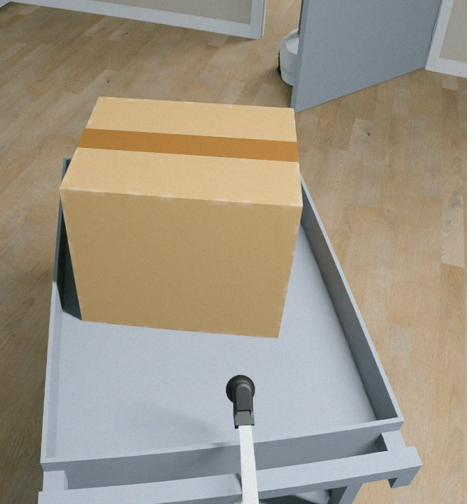

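Emit:
move(blocking=false, cameras=[], r2={"base":{"translate_m":-0.04},"pace":"slow"})

Emit:
wait(seconds=1.5, cameras=["r2_head_camera","r2_wrist_camera"])

Emit:
zoom_image(camera="r2_head_camera", region=[110, 300, 350, 500])

Scene clock: 83.23 s.
move: r2 moving
r1: as last shown
r1.lidar_m: 0.25 0.25 0.27 0.25 0.38 3.39 3.32 0.54 0.54 1.95 2.41 3.44
r1.motor_effort: lift_m=+19(19) arm_m=+4(4) wheel_0=+4(5) wheel_1=+11(11) wheel_2=-5(5)
r1.servo_current: wrist_yaw_rad=59(59) wrist_pitch_rad=46(52) wrist_roll_rad=46(59) gripper_m=46(52)
r1.contact_limits: translate_m 0.9
r1.wrist_depth_mm: - 135 - - - - - / - 121 135 - - - - / - 123 187 - - - - / 110 136 213 - - - - / 216 - - - - - - / - - 194 - 187 - - / 1499 1537 1430 143 1499 1464 1618
r2.base_odometry: x=-1.160 y=-0.080 heading=-2.485
r2.turned_by_wheels: +0.000
r2.turned_by_imu: +0.000
r2.base_tilt: forward=-0.6 right=+0.1
r2.lidar_m: 0.35 0.38 2.61 2.62 2.67 2.45 2.48 2.29 2.12 2.17 2.72 0.40
r2.base_status: translate_m moving
r2.joint_positions: lift_m=+0.684 arm_m=+0.000 wrist_yaw_rad=-0.003 wrist_pitch_rad=+0.006 wrist_roll_rad=+1.569 gripper_m=+0.120
r2.joint_status: not commanded
r2.measured_speeds: translate_m=-0.048 strafe_m=+0.000 rotate_rad=+0.001 lift_m=+0.000 arm_m=+0.000 wrist_yaw_rad=+0.007 wrist_pitch_rad=+0.002 wrist_roll_rad=+0.000
r2.motor_effort: lift_m=+17(17) arm_m=+4(4) wheel_0=-4(7) wheel_1=-7(8) wheel_2=+8(9)
r2.servo_current: wrist_yaw_rad=52(59) wrist_pitch_rad=46(46) wrist_roll_rad=39(65) gripper_m=46(52)
r2.hand_pose: x=+0.4590 y=-0.0884 z=+0.8604 quat_wxyz=(+0.708, +0.706, +0.001, -0.003) (m; r2's base frame)
r2.wrist_depth_mm: - - - 147 211 1576 1118 / - - - 146 208 1618 512 / - - - 145 206 788 - / - 404 402 143 204 809 - / - 413 413 143 203 798 - / - 418 216 141 201 179 - / - 433 436 - 200 - -
pictures: none
No camera images: "cameras" was empty.

Scene clock: 84.30 s.
earlier move: r2 done
r1.base_odometry: x=-2.153 y=+0.385 heading=-2.413
r1.turned_by_wheels: +0.000
r1.turned_by_imu: +0.000
r1.base_tilt: forward=-1.6 right=+1.3
r1.lidar_m: 0.25 0.25 0.27 0.25 0.40 3.35 3.33 0.54 0.55 1.94 2.40 3.44
r1.base_status: not commanded
r1.joint_positions: lift_m=+0.500 arm_m=+0.000 wrist_yaw_rad=+3.196 wrist_pitch_rad=+0.002 wrist_roll_rad=+0.000 gripper_m=+0.056
r1.joint_status: not commanded
r1.measured_speeds: all 0
r1.motor_effort: lift_m=+19(19) arm_m=+4(5) wheel_0=+4(5) wheel_1=+11(11) wheel_2=-5(5)
r1.servo_current: wrist_yaw_rad=46(72) wrist_pitch_rad=39(52) wrist_roll_rad=46(65) gripper_m=39(52)
r1.contact_limits: translate_m 0.9
r1.hand_pose: x=-0.1219 y=+0.0715 z=+0.6776 quat_wxyz=(-0.027, -0.001, +0.000, +1.000) (m; r1's base frame)
r1.wrist_depth_mm: - 135 - - - - - / - 121 135 - - - - / - 124 186 - - - - / 110 135 213 - - - - / 216 - - - - - - / - - 193 - 187 - - / 1537 1537 1430 143 1499 1464 1618
r2.base_odometry: x=-1.138 y=-0.063 heading=-2.485
r2.turned_by_wheels: +0.000
r2.turned_by_imu: +0.000
r2.base_tilt: forward=-0.7 right=+0.0
r2.lidar_m: 0.36 0.38 2.62 2.67 2.63 2.43 2.46 2.29 2.10 2.13 2.73 0.43
r2.base_status: done
r2.joint_positions: lift_m=+0.684 arm_m=+0.000 wrist_yaw_rad=-0.003 wrist_pitch_rad=+0.007 wrist_roll_rad=+1.569 gripper_m=+0.120
r2.joint_status: not commanded
r2.measured_speeds: all 0
r2.motor_effort: lift_m=+19(19) arm_m=+4(4) wheel_0=-4(12) wheel_1=-4(8) wheel_2=+5(11)
r2.servo_current: wrist_yaw_rad=46(59) wrist_pitch_rad=46(52) wrist_roll_rad=46(65) gripper_m=52(59)
r2.hand_pose: x=+0.4590 y=-0.0883 z=+0.8602 quat_wxyz=(+0.708, +0.706, +0.001, -0.003) (m; r2's base frame)
r2.wrist_depth_mm: - - - 178 239 1576 1098 / - - - 176 237 1708 569 / - - - 174 236 809 - / - 439 436 174 234 842 - / - 452 442 172 232 831 - / - 459 200 170 201 - - / - - 466 - 229 - -
wait: 1.07 of 1.5 s (r2 has come to rest)
pictures: r2_head_camera, r2_wrist_camera
Images, in order (width x height): r2_head_camera 420x560, r2_wrist_camera 616x392.

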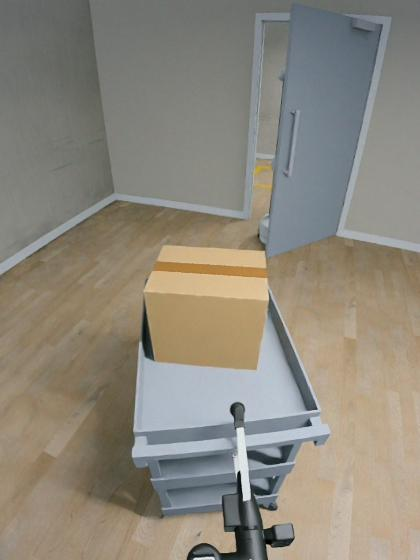

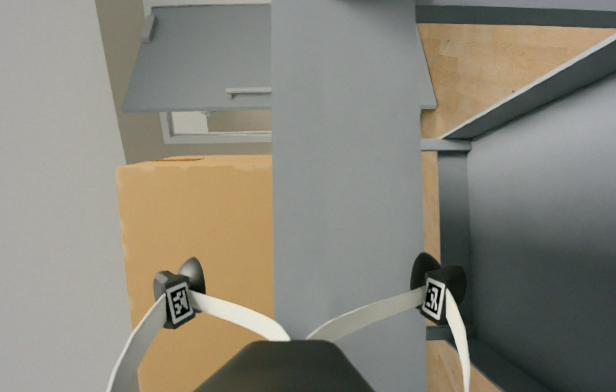

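Scaled by 2.100 from the camera's 420x560 image, which has a finer 1200x1600 frame.

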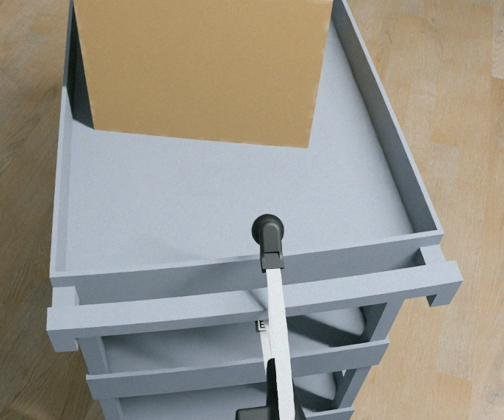

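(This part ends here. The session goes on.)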